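# Sort tangled wires into bins by colour

## Task

Separate the tangled wires so each colour goes into its own bin, with no wire still hooked on or twisted around a wire of a different colour. Every wire must lie on the floor of its bin. A short end or loop may poke over the rim, but it must not droop outside by more than about a finger's width, and it must not reach into a bin that holds another colour. Any part of a wire hanging over the table edge means failure, and tugging or squeezing two wires hard against each other can also mean failure.

## Robot and tools

Robot: two arms, left_arm and right_arm, each with a parallel two-finger gripper. Measured base positions in the scene frame: left_arm at (-0.015, +0.340, 0) m, right_arm at (-0.024, -0.237, 0) m, both turned only slightly about z. A camera stand is fixed behind them.

Frame: the scene frame has its origin at table-top height, midway between the nominal bases. +x points out over the table, +y toward left_arm, +z up. Arm names do not match image left/right. Reported positions, quaternions (wxyz) and targets use this frame and can be off by a few centimetres, more at long reach. Gripper axes: fingers point along its +z and open/close along its y. end_effector_position is the spot between the pads, roughly 1 cm short of the tips.

The 14-number row (used by both motion tools): dx, dy, dz, rx, ry, rz, opening for left_arm, then the same seven for right_arm. Every row names both arms, even if one stays still. dx..rz are offsets, not poses, measured from that arm's Hand target at the start of the action or move, along scene axes; the arm rotates about its Hand target position. Scale: 1.0 = 0.6 m for dx/dy/dz and 180 degrees for rotation; values lie in [-1, 1]. rx, ry, rz form a single rotation vector. A translation longer than 1.0 is shortened along its direction. Opening is absolute, not an offset: +1 fully open (0.094 m), -1 closed. All-zero pose numbers mean 'hold/return to the Hand target'. Writing 0 for opening is a real command (half open), so resend the current opening to keep a gripper as it is.

execute_actions(actions, cameras): actions is a list of actions; each action is a table of up to 15 rows, one row per 1/30 s step. Each row counts from the action's starting Hand target, not from the previous row; a short table keeps its last row for the remaining steps. Repeating the same offset in a new action moves the arm further. cameras: list of names, ["all"], [] for none; default is all only when actions is empty. Unknown names invalidate the call.

move(target, speed, blend, opening_speed, grip_force, blocking, cameras): drives each gripper in a straight line from its Hand target. target is one 14-number row or a list of up to 15 rows, all offsets from the same starting Hand targets. speed: m/s, 0.002 to 2.9 (default 0.25), one value or one per target; rotation is capped at twice that in rad/s. blend: metres of corner rounding per waypoint, 0 means stop at each. opening_speed: rate of opening change per second on the -1..+1 scale, at least 0.2. grip_force: newtons per pad, 10 to 50, one value or one per arm; it persists, and lower forces close slowly. blocking=false returns early while the move continues. Paths take at least 0.5 s and are cut at 10 s. Moves do not avoid obstacles or the other arm; faster moves lag, stray and hit harder. Avoid paths passing near an arm's own base. The result adds a 'move:' line: done (within 10 mm and 2 degrees), off_target, moving, held (a check blocked the step) or fault, plus limits such as paced (pose clipped) or held.

wait(seconds 0 to 10, cameras): lets time pass with the last commands held; a running move keeps going. stop(cameras): brakes the current move. zoom_image(camera, region [x0, y0, x1, y1] in pixels, at most 504 by 504): enlarges part of that camera's newest image. Cameras: cam_head_left, cam_head_right, cam_high, cam_left_wrist, cam_right_wrist, all 672x504. finished_scene(scene): ends the current scene, given its number; irreversible.

Reading results: Hand target is the last commanded pose after clipping (orientation is limited to within 40 degrees of the measured one each step). The gripper often rests a few cm short due to friction and weight; that is not contact. Resend the remaining gap as an offset. grip_measured uses the opening scale; empty it reads up to ~2.5 mm wide, and on a gripped item it reads narrower than the item. Joint torques include gravity and per-arm bias; joints 1-3 wrap at ±28 N m. 'Within noise' joint velocities means at rest. Tool commands lists the current commands. MOTOR HOT appears at 75 °C; at 90 °C the arm folds and stays idle; at 100 °C it collapses. Holding loads, stretching out or pushing against something heats motors.

What to avoid: arms or grippers touching each other (the controller will not prevent gripper contact), closing one gripper on the other's fingers, hard contact with the table or bins, fast impacts, releasing a wire while it is moving or high up, wires drooping off the table, hauling two wires apart forcefully, straining a wrist camera cable, and continuous pushing into an unreachable target. To stop pushing, command the target back past the gripper. Thinking time lets the scene run on.

Each tool is called after ">>>" as name(argument=value, ...), one argument or row to a line, values as JSON.

## Session

>>> execute_actions(
  actions=[],
)

Scene clock: 0.00 s.
left_arm: end_effector_position=(+0.3006, +0.2434, +0.1562) grip_measured=+1.000 end_effector_quat_wxyz=(+0.234, +0.126, +0.943, -0.201) | right_arm: end_effector_position=(+0.3749, -0.1187, +0.1643) grip_measured=+1.000 end_effector_quat_wxyz=(+0.155, -0.020, +0.987, +0.027)
Joint positions: left_arm=[-0.109 1.348 1.062 -0.804 0.421 0.087 0.094] | right_arm=[0.313 1.832 1.706 -1.131 0.034 0.256 0.094]
Joint velocities: within noise
Joint torques (N m): no reading
Motor temperatures (°C): left_arm=[33 34 42 32 31 33 34] | right_arm=[32 32 38 36 34 32 33]
Heat: left arm: 42 °C; right arm: 38 °C.
Hand target: left_arm +0.3003, +0.2423, +0.1594; +0.237, +0.129, +0.941, -0.204 | right_arm +0.3761, -0.1186, +0.1707; +0.163, -0.020, +0.986, +0.028
Tool commands: left_gripper/opening=+1.0 right_gripper/opening=+1.0

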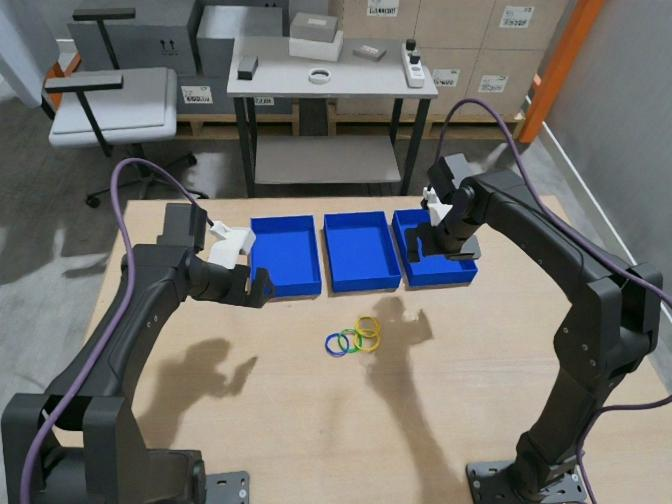

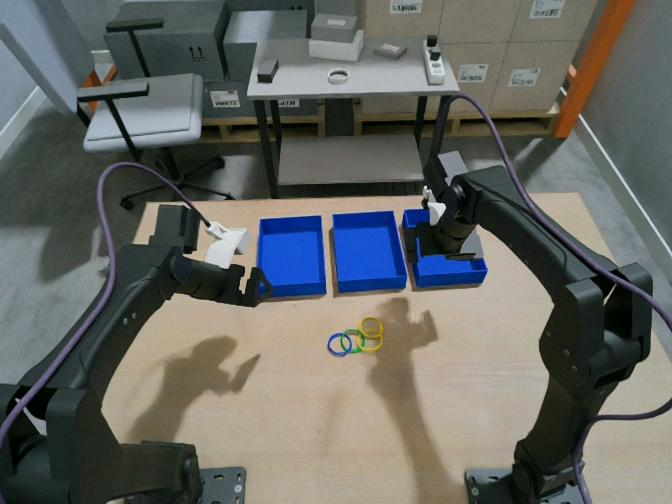

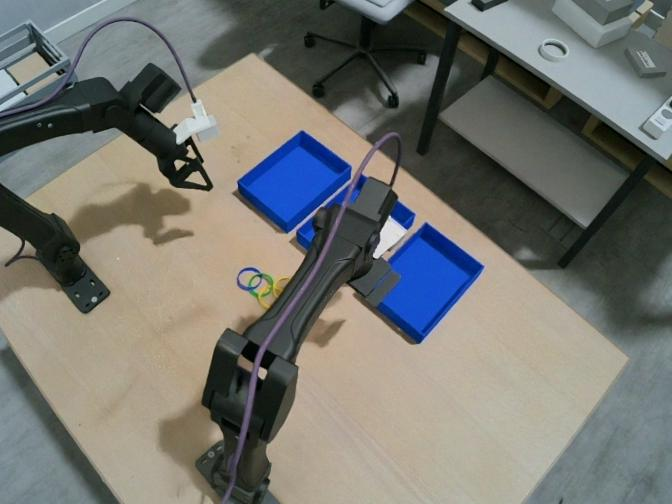

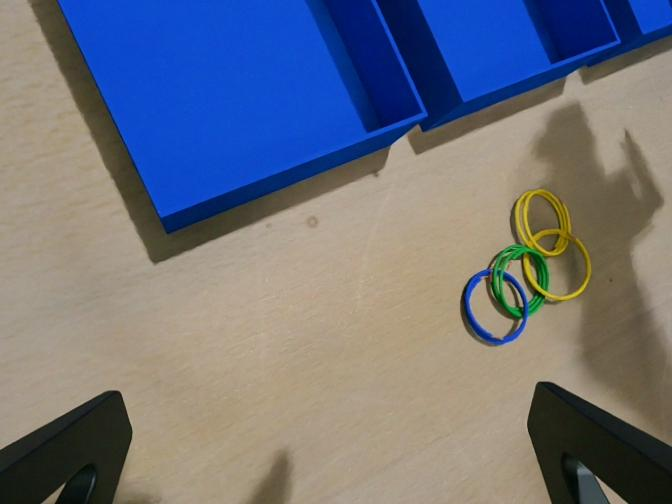

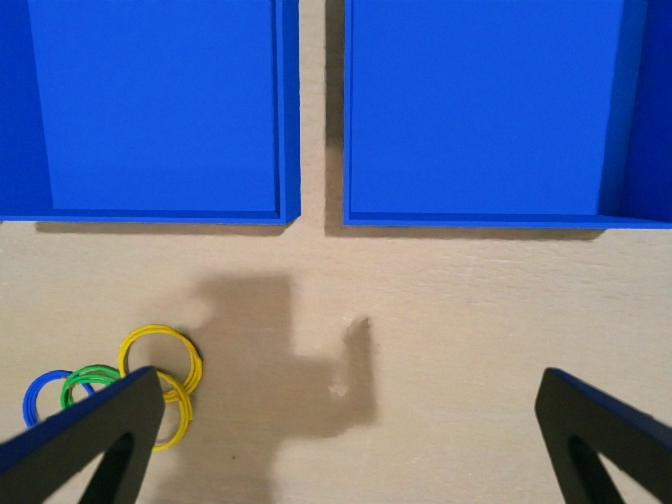

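>>> zoom_image(
  camera="cam_left_wrist",
  region=[430, 170, 620, 360],
)

>>> zoom_image(
  camera="cam_head_right",
  region=[310, 300, 400, 370],
)

>>> zoom_image(
  camera="cam_right_wrist",
  region=[10, 300, 220, 460],
)

Scaled by 2.653 from the camera's 672x504 image, which has a finer 960x720 frame.

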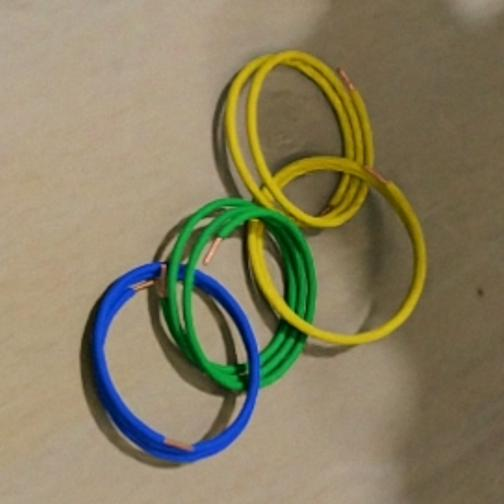

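Scaled by 5.600 from the camera's 672x504 image, which has a finer 960x720 frame.

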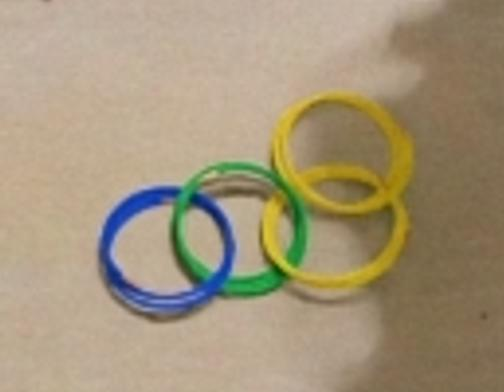

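Scaled by 2.400 from the camera's 672x504 image, which has a finer 960x720 frame.

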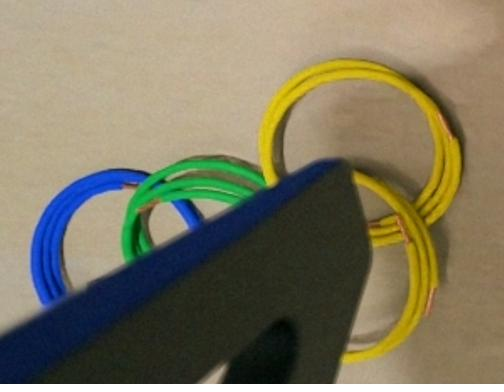

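>>> move(
  target=[0,-0.32,0.08,0.117,0.057,0.103,1, 0.0,-0.25,0.05,0,0,0,1],
  cameras=["all"],
)

Scene clock: 32.73 s.
left_arm: end_effector_position=(+0.2970, +0.0464, +0.2100) grip_measured=+1.000 end_effector_quat_wxyz=(+0.156, +0.006, +0.988, -0.014) | right_arm: end_effector_position=(+0.3723, -0.2717, +0.1867) grip_measured=+1.000 end_effector_quat_wxyz=(+0.146, -0.014, +0.989, +0.024)
Joint positions: left_arm=[-0.881 2.026 2.168 -1.48 -0.213 -0.809 0.094] | right_arm=[-0.117 1.801 1.764 -1.249 -0.088 -0.144 0.094]
Joint torques (N m): left_arm=[0.34 -8.79 6.97 0.4 -0.26 -0.12] | right_arm=[0.18 -8.73 8.95 0.73 -0.28 -0.08]
Motor temperatures (°C): left_arm=[33 37 46 33 32 33 34] | right_arm=[32 38 42 36 34 32 33]
Heat: left arm: 46 °C; right arm: 42 °C.
Hand target: left_arm +0.3003, +0.0503, +0.2074; +0.155, -0.001, +0.988, +0.000 | right_arm +0.3761, -0.2685, +0.2007; +0.163, -0.020, +0.986, +0.029
Off the commanded pose: left_arm 0.006 m, 2 deg | right_arm 0.015 m, 2 deg.
move: off_target (right_arm)

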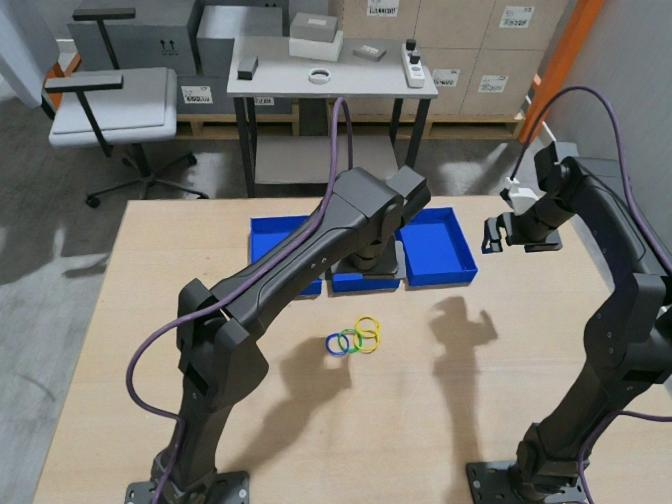

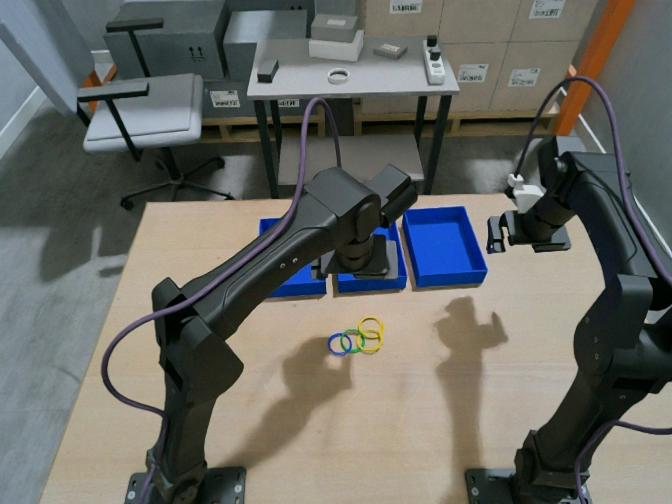

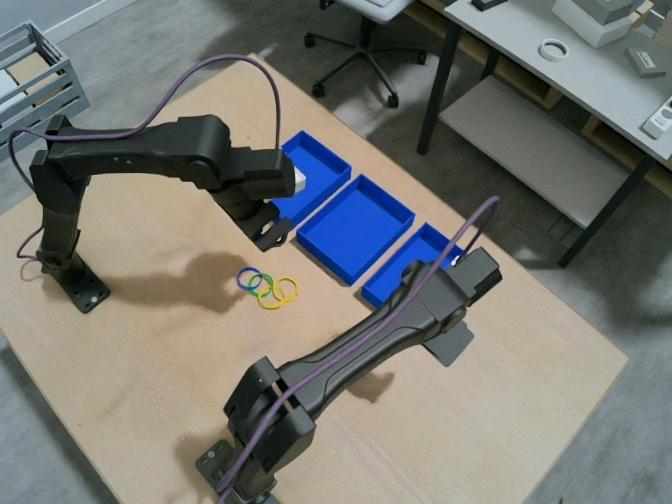

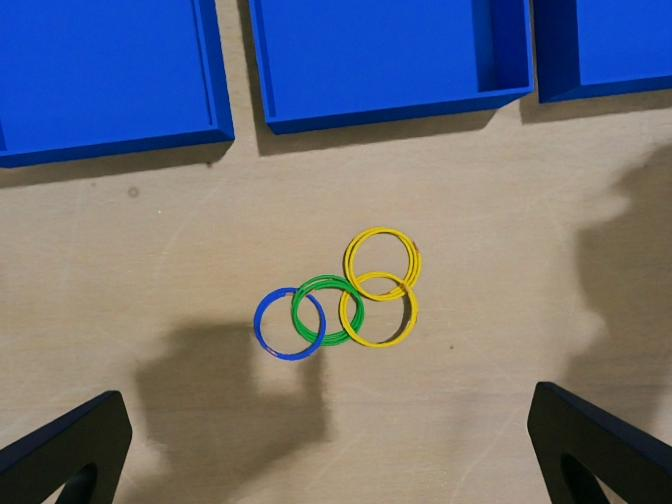

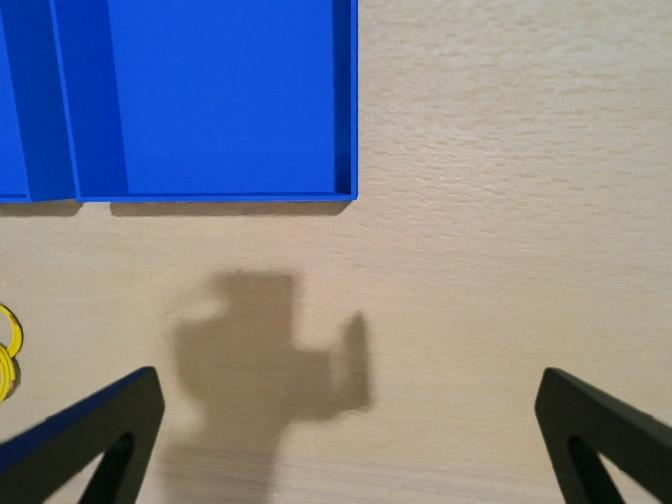

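>>> zoom_image(
  camera="cam_left_wrist",
  region=[240, 210, 340, 370],
)

>>> zoom_image(
  camera="cam_left_wrist",
  region=[330, 215, 430, 355],
)

Scaled by 3.150 from the camera's 672x504 image, which has a finer 960x720 frame.

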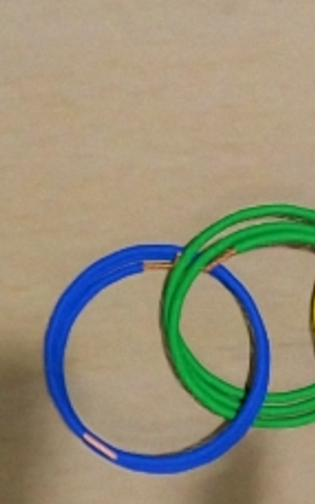

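Scaled by 3.600 from the camera's 672x504 image, which has a finer 960x720 frame.

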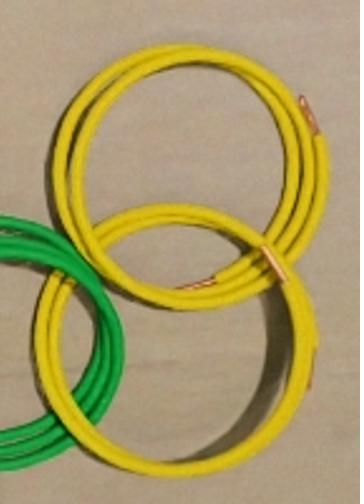

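>>> move(
  target=[0,0,-0.15,0,0,0,1, 0.0,0,0,0,0,0,1],
  cameras=["cam_left_wrist"],
)

>>> zoom_image(
  camera="cam_left_wrist",
  region=[180, 130, 500, 450],
)

Scene clock: 49.83 s.
left_arm: end_effector_position=(+0.2965, +0.0476, +0.1102) grip_measured=+1.000 end_effector_quat_wxyz=(+0.140, +0.007, +0.990, +0.006) | right_arm: end_effector_position=(+0.3723, -0.2717, +0.1867) grip_measured=+1.000 end_effector_quat_wxyz=(+0.146, -0.014, +0.989, +0.024)
Joint positions: left_arm=[-0.881 1.996 1.73 -1.122 -0.215 -0.811 0.094] | right_arm=[-0.117 1.801 1.764 -1.249 -0.088 -0.144 0.094]
Joint torques (N m): left_arm=[0.32 -12.85 4.81 0.64 -0.26 -0.09] | right_arm=[0.2 -8.73 8.96 0.74 -0.28 -0.08]
Heat: left arm: 47 °C; right arm: 45 °C.
Hand target: left_arm +0.3002, +0.0503, +0.1175; +0.155, -0.001, +0.988, +0.000 | right_arm +0.3761, -0.2685, +0.2007; +0.164, -0.020, +0.986, +0.029
Off the commanded pose: left_arm 0.009 m, 2 deg | right_arm 0.015 m, 2 deg.
move: off_target (right_arm)
Images, in order (width x height): cam_left_wrist 672x504.

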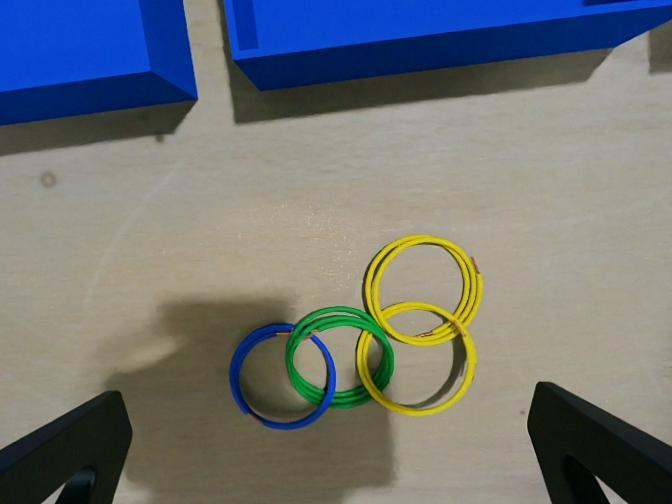

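Scaled by 1.575 from the camera's 672x504 image, which has a finer 960x720 frame.

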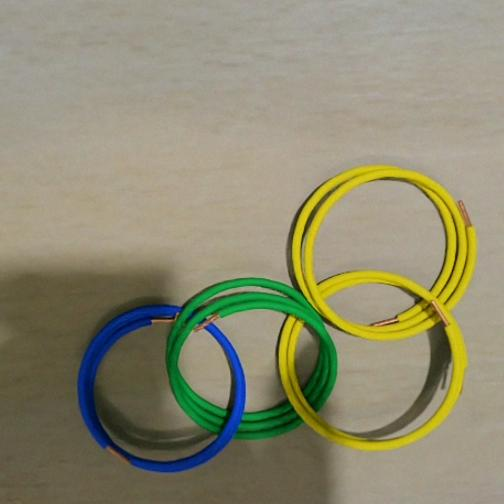

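>>> zoom_image(
  camera="cam_left_wrist",
  region=[225, 300, 345, 440],
)

>>> zoom_image(
  camera="cam_left_wrist",
  region=[340, 290, 420, 420],
)

>>> zoom_image(
  camera="cam_left_wrist",
  region=[360, 230, 490, 350],
)

Scaled by 3.600 from the camera's 672x504 image, which has a finer 960x720 frame.

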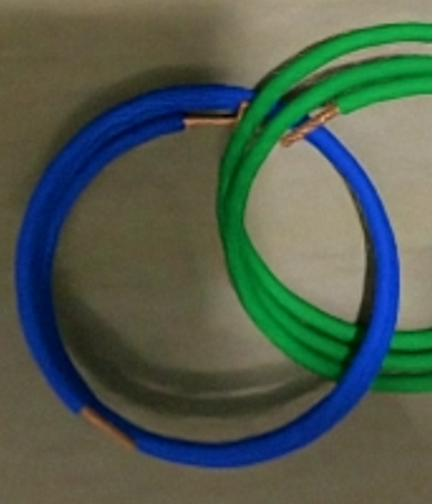

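Scaled by 3.877 from the camera's 672x504 image, which has a finer 960x720 frame.

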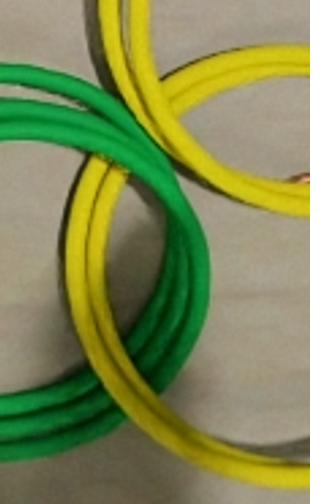

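Scaled by 3.877 from the camera's 672x504 image, which has a finer 960x720 frame.

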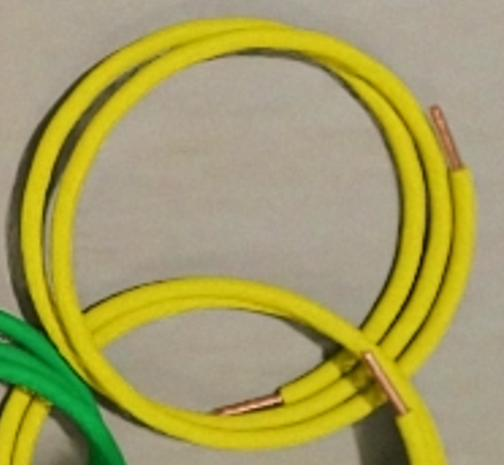

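>>> move(
  target=[-0.06,0,-0.095,0,0,0,1, 0.0,0,0,0,0,0,1],
  cameras=["cam_left_wrist"],
)

>>> zoom_image(
  camera="cam_left_wrist",
  region=[200, 200, 360, 440],
)

>>> zoom_image(
  camera="cam_left_wrist",
  region=[350, 200, 510, 440],
)

Scene clock: 142.03 s.
left_arm: end_effector_position=(+0.2603, +0.0501, +0.0535) grip_measured=+1.000 end_effector_quat_wxyz=(+0.138, +0.006, +0.990, +0.006) | right_arm: end_effector_position=(+0.3723, -0.2717, +0.1867) grip_measured=+1.000 end_effector_quat_wxyz=(+0.146, -0.014, +0.989, +0.024)
Joint positions: left_arm=[-0.948 1.94 1.424 -0.892 -0.224 -0.883 0.094] | right_arm=[-0.117 1.801 1.764 -1.249 -0.088 -0.144 0.094]
Joint torques (N m): left_arm=[-0.02 -11.93 4.81 0.65 -0.26 -0.11] | right_arm=[0.21 -8.73 8.96 0.73 -0.28 -0.08]
Motor temperatures (°C): left_arm=[33 46 45 34 32 33 34] | right_arm=[32 40 48 36 34 32 33]
Heat: left arm: 46 °C; right arm: 48 °C.
Hand target: left_arm +0.2643, +0.0504, +0.0605; +0.155, -0.001, +0.988, +0.000 | right_arm +0.3761, -0.2685, +0.2007; +0.164, -0.020, +0.986, +0.029
Off the commanded pose: left_arm 0.008 m, 2 deg | right_arm 0.015 m, 2 deg.
move: off_target (right_arm)
Images, in order (width x height): cam_left_wrist 672x504.

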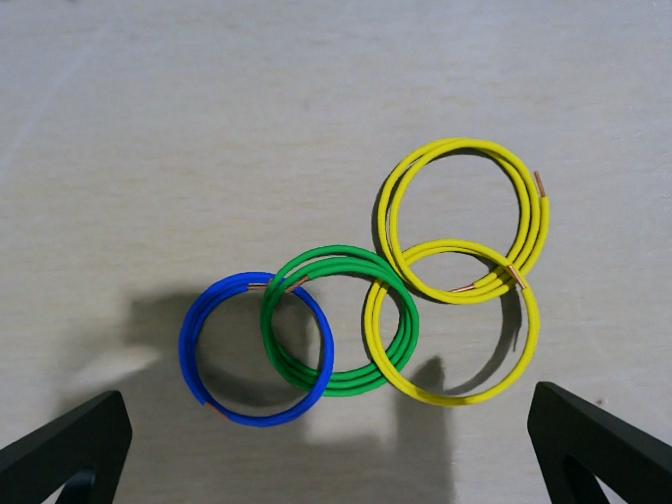

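Scaled by 2.100 from the camera's 672x504 image, which has a finer 960x720 frame.

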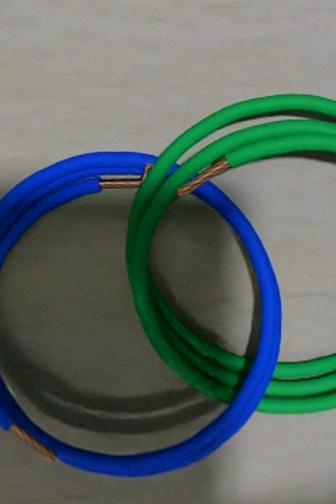

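Scaled by 2.100 from the camera's 672x504 image, which has a finer 960x720 frame.

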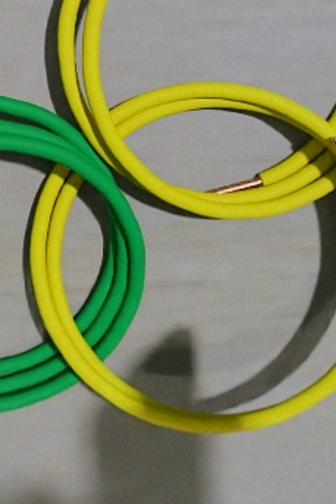

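>>> move(
  target=[-0.013,0.078,0,0,0,0,-0.5, 0.0,0,0,0,0,0,1],
  cameras=["cam_left_wrist"],
)

Scene clock: 198.43 s.
left_arm: end_effector_position=(+0.2539, +0.0966, +0.0563) grip_measured=-0.497 end_effector_quat_wxyz=(+0.144, -0.002, +0.990, +0.006) | right_arm: end_effector_position=(+0.3723, -0.2717, +0.1867) grip_measured=+1.000 end_effector_quat_wxyz=(+0.146, -0.014, +0.989, +0.024)
Joint positions: left_arm=[-0.883 1.784 1.228 -0.831 -0.223 -0.832 0.024] | right_arm=[-0.117 1.801 1.764 -1.249 -0.088 -0.144 0.094]
Joint torques (N m): left_arm=[0.42 -10.29 4.67 0.75 -0.15 0.07] | right_arm=[0.2 -8.73 8.96 0.73 -0.28 -0.07]
Heat: left arm: 48 °C; right arm: 49 °C.
Hand target: left_arm +0.2564, +0.0972, +0.0604; +0.155, -0.001, +0.988, +0.000 | right_arm +0.3761, -0.2685, +0.2007; +0.164, -0.020, +0.986, +0.029
Off the commanded pose: left_arm 0.005 m, 1 deg | right_arm 0.015 m, 2 deg.
move: off_target (right_arm)
Images, in order (width x height): cam_left_wrist 672x504.

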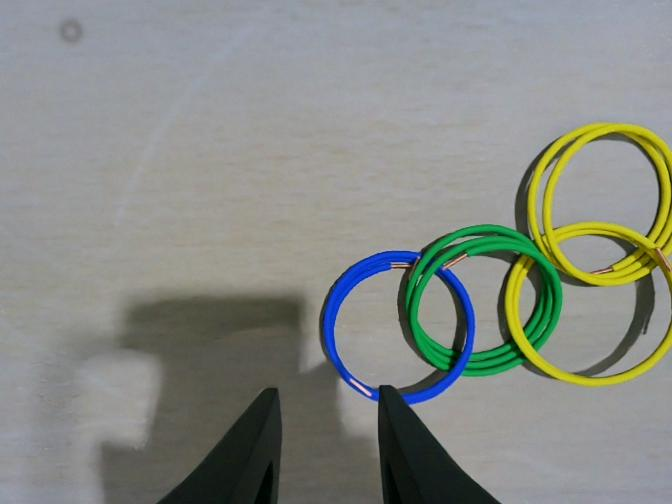

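>>> move(
  target=[0.010,0,-0.05,0,0,0,-0.5, 0.0,0,0,0,0,0,1],
  speed=0.12,
  cameras=["cam_left_wrist"],
)

Scene clock: 208.70 s.
left_arm: end_effector_position=(+0.2598, +0.0942, +0.0367) grip_measured=-0.497 end_effector_quat_wxyz=(+0.153, -0.002, +0.988, -0.006) | right_arm: end_effector_position=(+0.3723, -0.2717, +0.1867) grip_measured=+1.000 end_effector_quat_wxyz=(+0.146, -0.014, +0.989, +0.024)
Joint positions: left_arm=[-0.874 1.806 1.166 -0.714 -0.22 -0.819 0.024] | right_arm=[-0.117 1.801 1.764 -1.249 -0.088 -0.144 0.094]
Joint torques (N m): left_arm=[0.57 -7.46 4.68 0.78 -0.16 0.05] | right_arm=[0.2 -8.75 8.96 0.73 -0.28 -0.08]
Heat: left arm: 48 °C; right arm: 50 °C.
Hand target: left_arm +0.2625, +0.0972, +0.0304; +0.155, -0.001, +0.988, +0.000 | right_arm +0.3761, -0.2685, +0.2007; +0.164, -0.020, +0.986, +0.029
Off the commanded pose: left_arm 0.007 m, 1 deg | right_arm 0.015 m, 2 deg.
move: off_target (right_arm)
Images, in order (width x height): cam_left_wrist 672x504.

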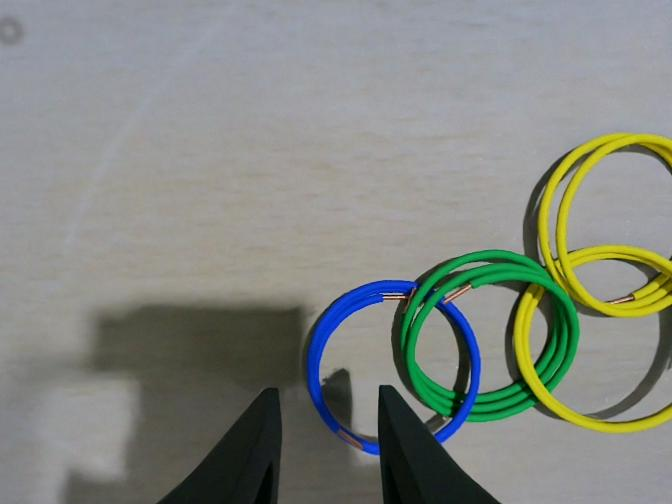

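>>> zoom_image(
  camera="cam_left_wrist",
  region=[300, 250, 490, 460],
)

>>> move(
  target=[0.002,0.013,-0.025,0,0,0,-0.5, 0.0,0,0,0,0,0,1],
  speed=0.1,
  cameras=["cam_left_wrist"],
)

Scaled by 2.400 from the camera's 672x504 image, which has a finer 960x720 frame.

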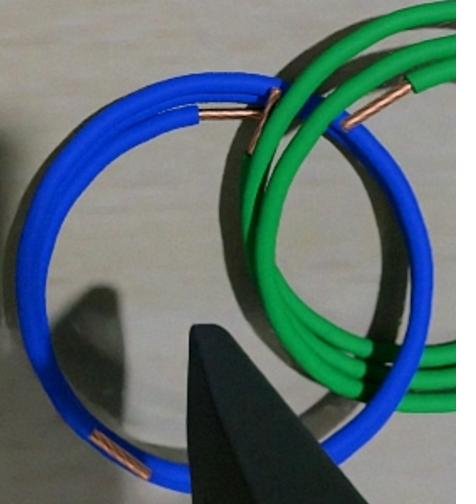

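Scene clock: 218.87 s.
left_arm: end_effector_position=(+0.2616, +0.1015, +0.0223) grip_measured=-0.497 end_effector_quat_wxyz=(+0.154, -0.002, +0.988, -0.006) | right_arm: end_effector_position=(+0.3723, -0.2717, +0.1867) grip_measured=+1.000 end_effector_quat_wxyz=(+0.146, -0.014, +0.989, +0.024)
Joint positions: left_arm=[-0.855 1.812 1.11 -0.646 -0.216 -0.8 0.024] | right_arm=[-0.117 1.801 1.764 -1.249 -0.088 -0.144 0.094]
Joint torques (N m): left_arm=[0.66 -7.41 4.62 0.79 -0.21 0.04] | right_arm=[0.2 -8.73 8.95 0.73 -0.27 -0.08]
Heat: left arm: 47 °C; right arm: 50 °C.
Hand target: left_arm +0.2636, +0.1049, +0.0154; +0.155, -0.001, +0.988, +0.000 | right_arm +0.3761, -0.2685, +0.2007; +0.164, -0.020, +0.986, +0.029
Off the commanded pose: left_arm 0.008 m, 1 deg | right_arm 0.015 m, 2 deg.
move: off_target (right_arm)
Images, in order (width x height): cam_left_wrist 672x504.

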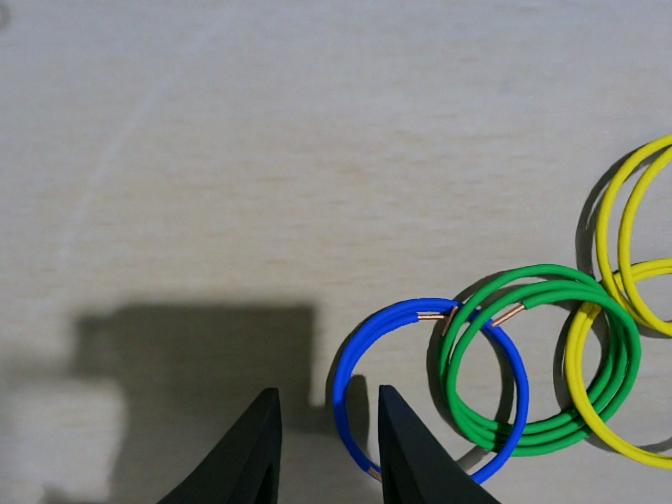

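>>> move(
  target=[0.004,-0.001,-0.018,0,0,0,-0.5, 0.0,0,0,0,0,0,1],
  speed=0.1,
  cameras=["cam_left_wrist"],
)

Scene clock: 240.00 s.
left_arm: end_effector_position=(+0.2638, +0.1006, +0.0115) grip_measured=-0.497 end_effector_quat_wxyz=(+0.154, -0.002, +0.988, -0.006) | right_arm: end_effector_position=(+0.3723, -0.2717, +0.1867) grip_measured=+1.000 end_effector_quat_wxyz=(+0.146, -0.014, +0.989, +0.024)
Joint positions: left_arm=[-0.851 1.839 1.097 -0.605 -0.215 -0.796 0.024] | right_arm=[-0.117 1.801 1.764 -1.249 -0.088 -0.144 0.094]
Joint torques (N m): left_arm=[0.66 -7.51 4.67 0.78 -0.19 0.09] | right_arm=[0.18 -8.73 8.95 0.73 -0.27 -0.08]
Heat: left arm: 45 °C; right arm: 50 °C.
Hand target: left_arm +0.2660, +0.1043, +0.0046; +0.155, -0.001, +0.988, +0.000 | right_arm +0.3761, -0.2685, +0.2007; +0.164, -0.020, +0.986, +0.029
Off the commanded pose: left_arm 0.008 m, 1 deg | right_arm 0.015 m, 2 deg.
move: off_target (right_arm)
Images, in order (width x height): cam_left_wrist 672x504.

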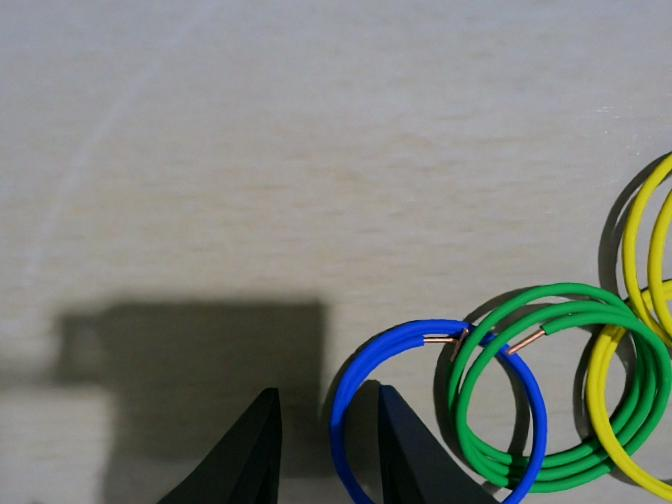

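>>> move(
  target=[0,0,0,0,0,0,-0.95, 0.0,0,0,0,0,0,1],
  opening_speed=0.2,
  grip_force=[12,50],
  cameras=["cam_left_wrist"],
)

>>> zoom_image(
  camera="cam_left_wrist",
  region=[310, 280, 500, 470],
)

Scene clock: 249.43 s.
left_arm: end_effector_position=(+0.2640, +0.1003, +0.0116) grip_measured=-0.931 end_effector_quat_wxyz=(+0.154, -0.002, +0.988, -0.007) | right_arm: end_effector_position=(+0.3723, -0.2717, +0.1867) grip_measured=+1.000 end_effector_quat_wxyz=(+0.146, -0.014, +0.989, +0.024)
Joint positions: left_arm=[-0.851 1.839 1.097 -0.603 -0.215 -0.796 0.003] | right_arm=[-0.117 1.801 1.764 -1.249 -0.088 -0.144 0.094]
Joint velocities: left_arm=[-0.017 -0.007 -0.012 -0.066 -0.154 -0.022 0] | right_arm=[within noise]
Joint torques (N m): left_arm=[0.64 -7.49 4.56 0.77 -0.14 0.06] | right_arm=[0.2 -8.73 8.95 0.73 -0.28 -0.08]
Heat: left arm: 45 °C; right arm: 50 °C.
Hand target: left_arm +0.2660, +0.1043, +0.0047; +0.155, -0.001, +0.988, +0.000 | right_arm +0.3761, -0.2685, +0.2007; +0.164, -0.020, +0.986, +0.029
Off the commanded pose: left_arm 0.008 m, 1 deg | right_arm 0.015 m, 2 deg.
grip_force (N): 12, 50
move: off_target (right_arm)
Images, in order (width x height): cam_left_wrist 672x504.

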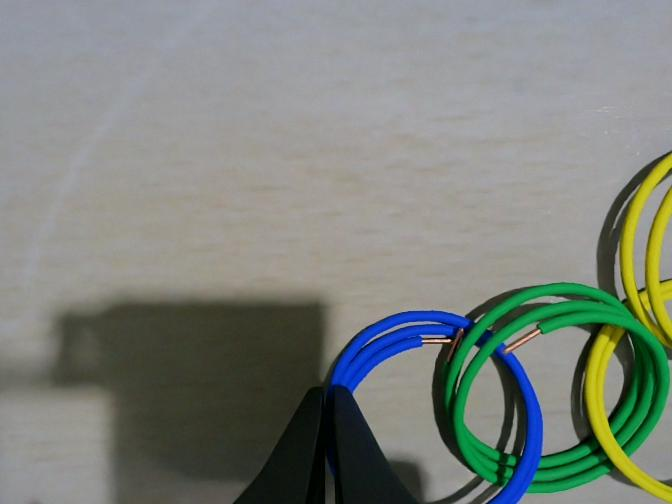

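Scaled by 2.653 from the camera's 672x504 image, which has a finer 960x720 frame.

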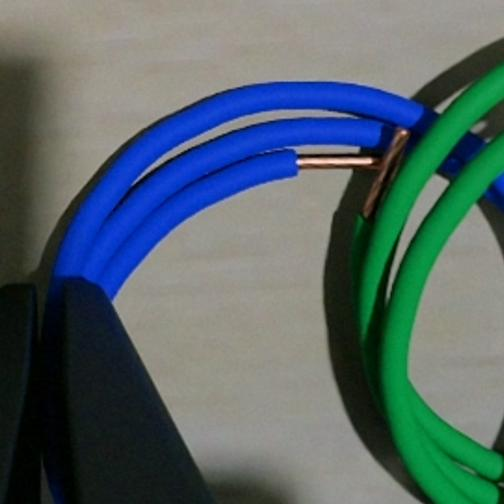

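>>> move(
  target=[0,0,0.12,0,0,0,-0.95, 0.0,0,0,0,0,0,1],
  speed=0.08,
  cameras=["all"],
)

>>> zoom_image(
  camera="cam_left_wrist",
  region=[310, 280, 600, 500],
)

>>> zoom_image(
  camera="cam_head_right",
  region=[300, 270, 440, 380],
)

Scene clock: 264.13 s.
left_arm: end_effector_position=(+0.2616, +0.1028, +0.0652) grip_measured=-0.932 end_effector_quat_wxyz=(+0.145, +0.000, +0.989, +0.002) | right_arm: end_effector_position=(+0.3723, -0.2717, +0.1867) grip_measured=+1.000 end_effector_quat_wxyz=(+0.146, -0.014, +0.989, +0.024)
Joint positions: left_arm=[-0.851 1.768 1.243 -0.847 -0.214 -0.795 0.003] | right_arm=[-0.117 1.801 1.764 -1.249 -0.088 -0.144 0.094]
Joint torques (N m): left_arm=[0.65 -9.84 7.08 0.39 -0.2 0.06] | right_arm=[0.2 -8.73 8.95 0.73 -0.28 -0.07]
Heat: left arm: 46 °C; right arm: 50 °C.
Hand target: left_arm +0.2660, +0.1043, +0.0767; +0.155, -0.001, +0.988, +0.000 | right_arm +0.3761, -0.2685, +0.2007; +0.164, -0.020, +0.986, +0.029
Off the commanded pose: left_arm 0.012 m, 1 deg | right_arm 0.015 m, 2 deg.
grip_force (N): 12, 50
move: off_target (left_arm, right_arm)

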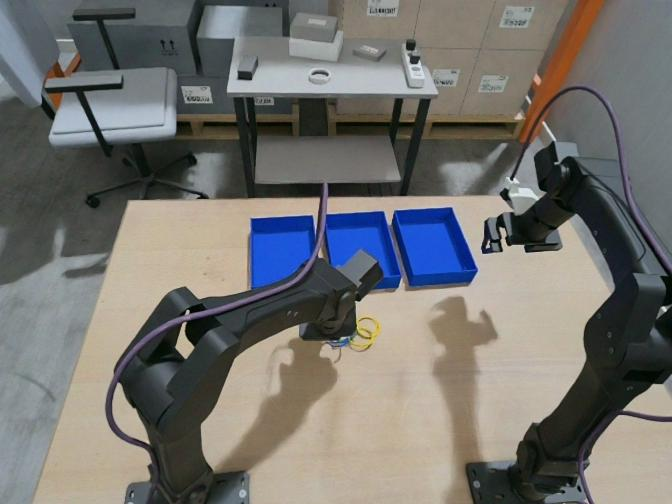

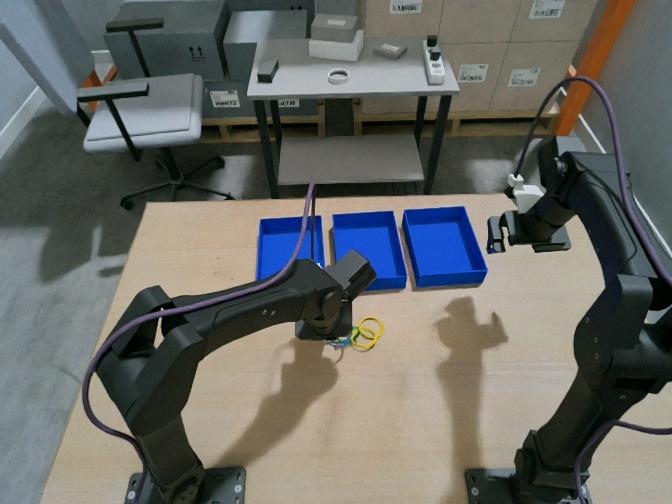

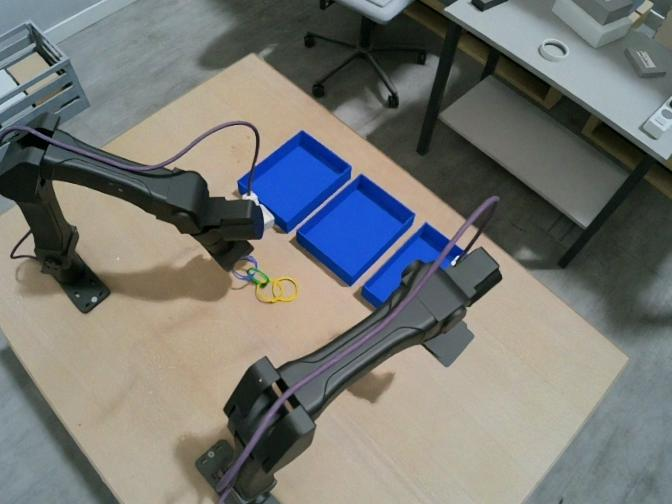

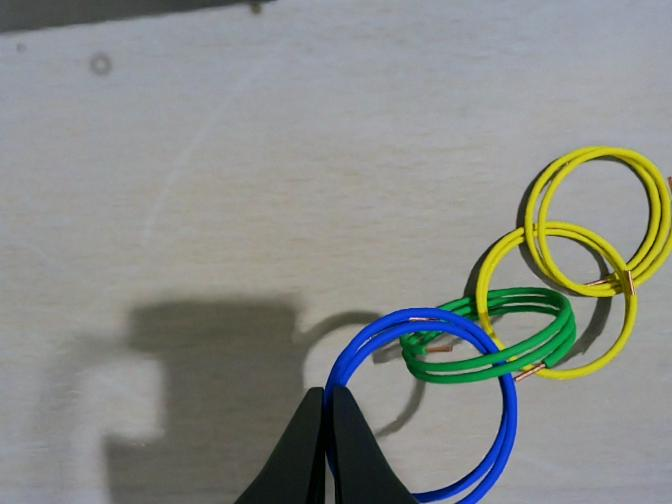

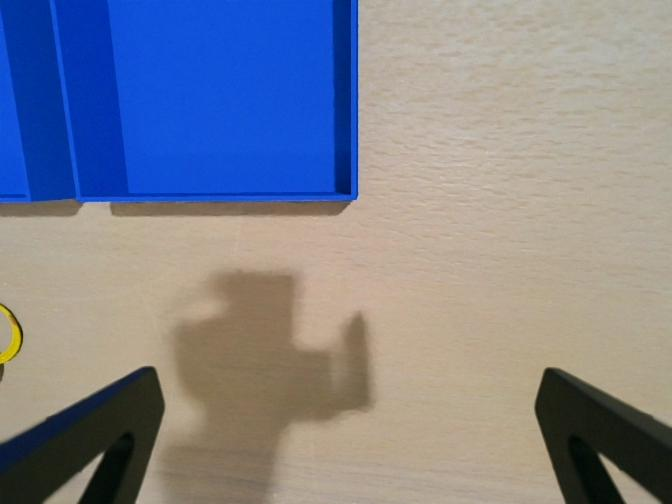

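Scaled by 1.738 from the camera's 672x504 image, which has a finer 960x720 frame.

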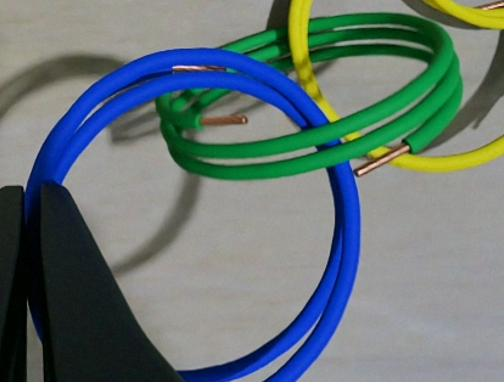

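Scaled by 3.600 from the camera's 672x504 image, which has a finer 960x720 frame.

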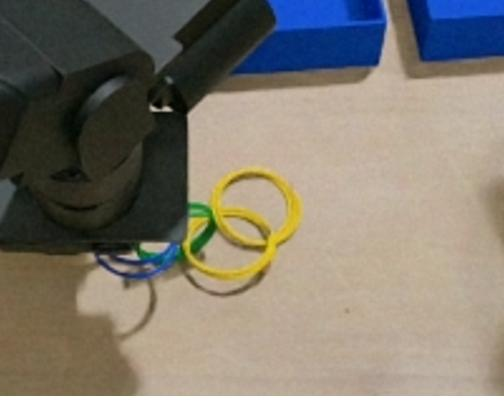

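>>> zoom_image(
  camera="cam_left_wrist",
  region=[390, 280, 530, 400],
)

Scaled by 3.600 from the camera's 672x504 image, which has a finer 960x720 frame.

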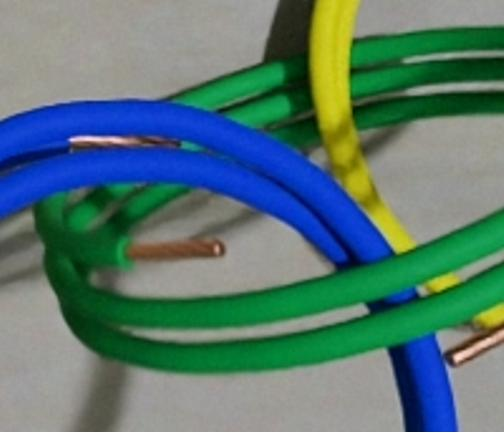

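>>> move(
  target=[0,0,0.15,0,0,0,-0.95, 0.0,0,0,0,0,0,1],
  speed=0.08,
  cameras=["cam_left_wrist","cam_head_right"],
)

>>> zoom_image(
  camera="cam_left_wrist",
  region=[310, 260, 630, 500],
)

>>> zoom_image(
  camera="cam_head_right",
  region=[300, 270, 440, 380],
)

Scene clock: 328.93 s.
left_arm: end_effector_position=(+0.2640, +0.1001, +0.1553) grip_measured=-0.934 end_effector_quat_wxyz=(+0.146, +0.000, +0.989, +0.002) | right_arm: end_effector_position=(+0.3723, -0.2717, +0.1867) grip_measured=+1.000 end_effector_quat_wxyz=(+0.146, -0.014, +0.989, +0.024)
Joint positions: left_arm=[-0.851 1.743 1.575 -1.201 -0.214 -0.795 0.003] | right_arm=[-0.117 1.801 1.764 -1.249 -0.088 -0.144 0.094]
Joint torques (N m): left_arm=[0.7 -9.88 7.27 0.4 -0.17 0.02] | right_arm=[0.21 -8.73 8.95 0.73 -0.28 -0.08]
Motor temperatures (°C): left_arm=[33 51 50 33 32 33 35] | right_arm=[32 43 51 36 34 32 33]
Heat: left arm: 51 °C; right arm: 51 °C.
Hand target: left_arm +0.2660, +0.1043, +0.1667; +0.155, -0.001, +0.988, +0.000 | right_arm +0.3761, -0.2685, +0.2007; +0.164, -0.020, +0.986, +0.029
Off the commanded pose: left_arm 0.012 m, 1 deg | right_arm 0.015 m, 2 deg.
grip_force (N): 12, 50
move: off_target (left_arm, right_arm)
Images, in order (width x height): cam_head_right 672x504, cam_left_wrist 672x504.

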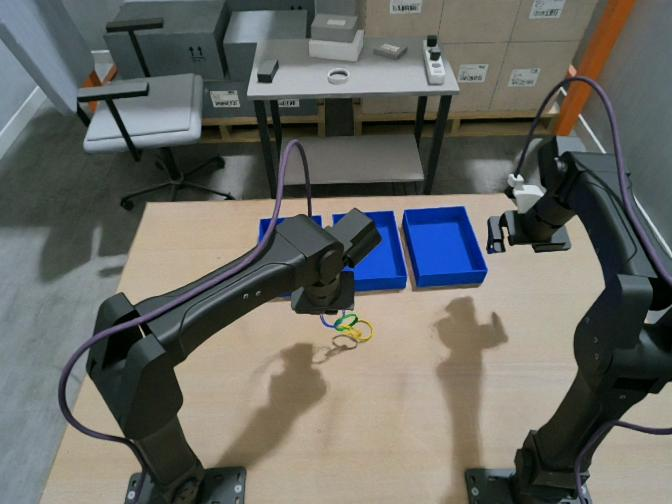

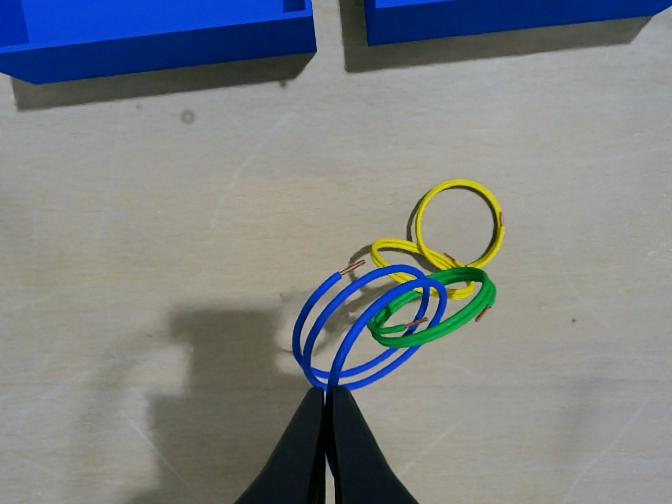

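Scaled by 1.575 from the camera's 672x504 image, which has a finer 960x720 frame.

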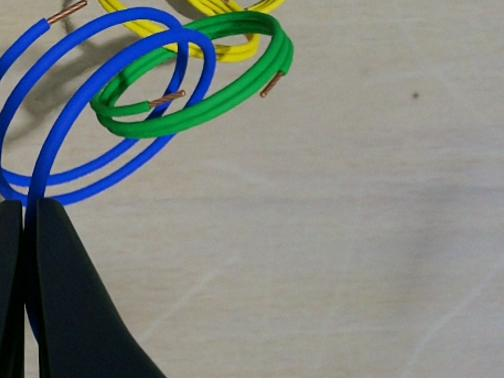

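Scaled by 3.600 from the camera's 672x504 image, which has a finer 960x720 frame.

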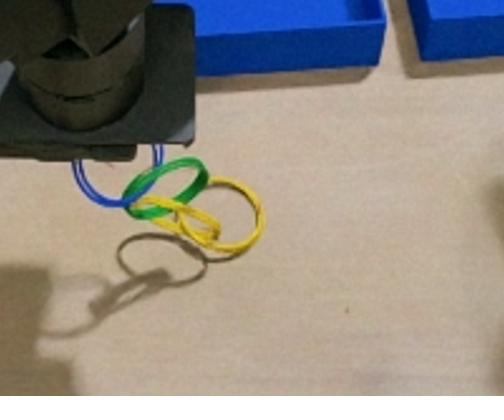

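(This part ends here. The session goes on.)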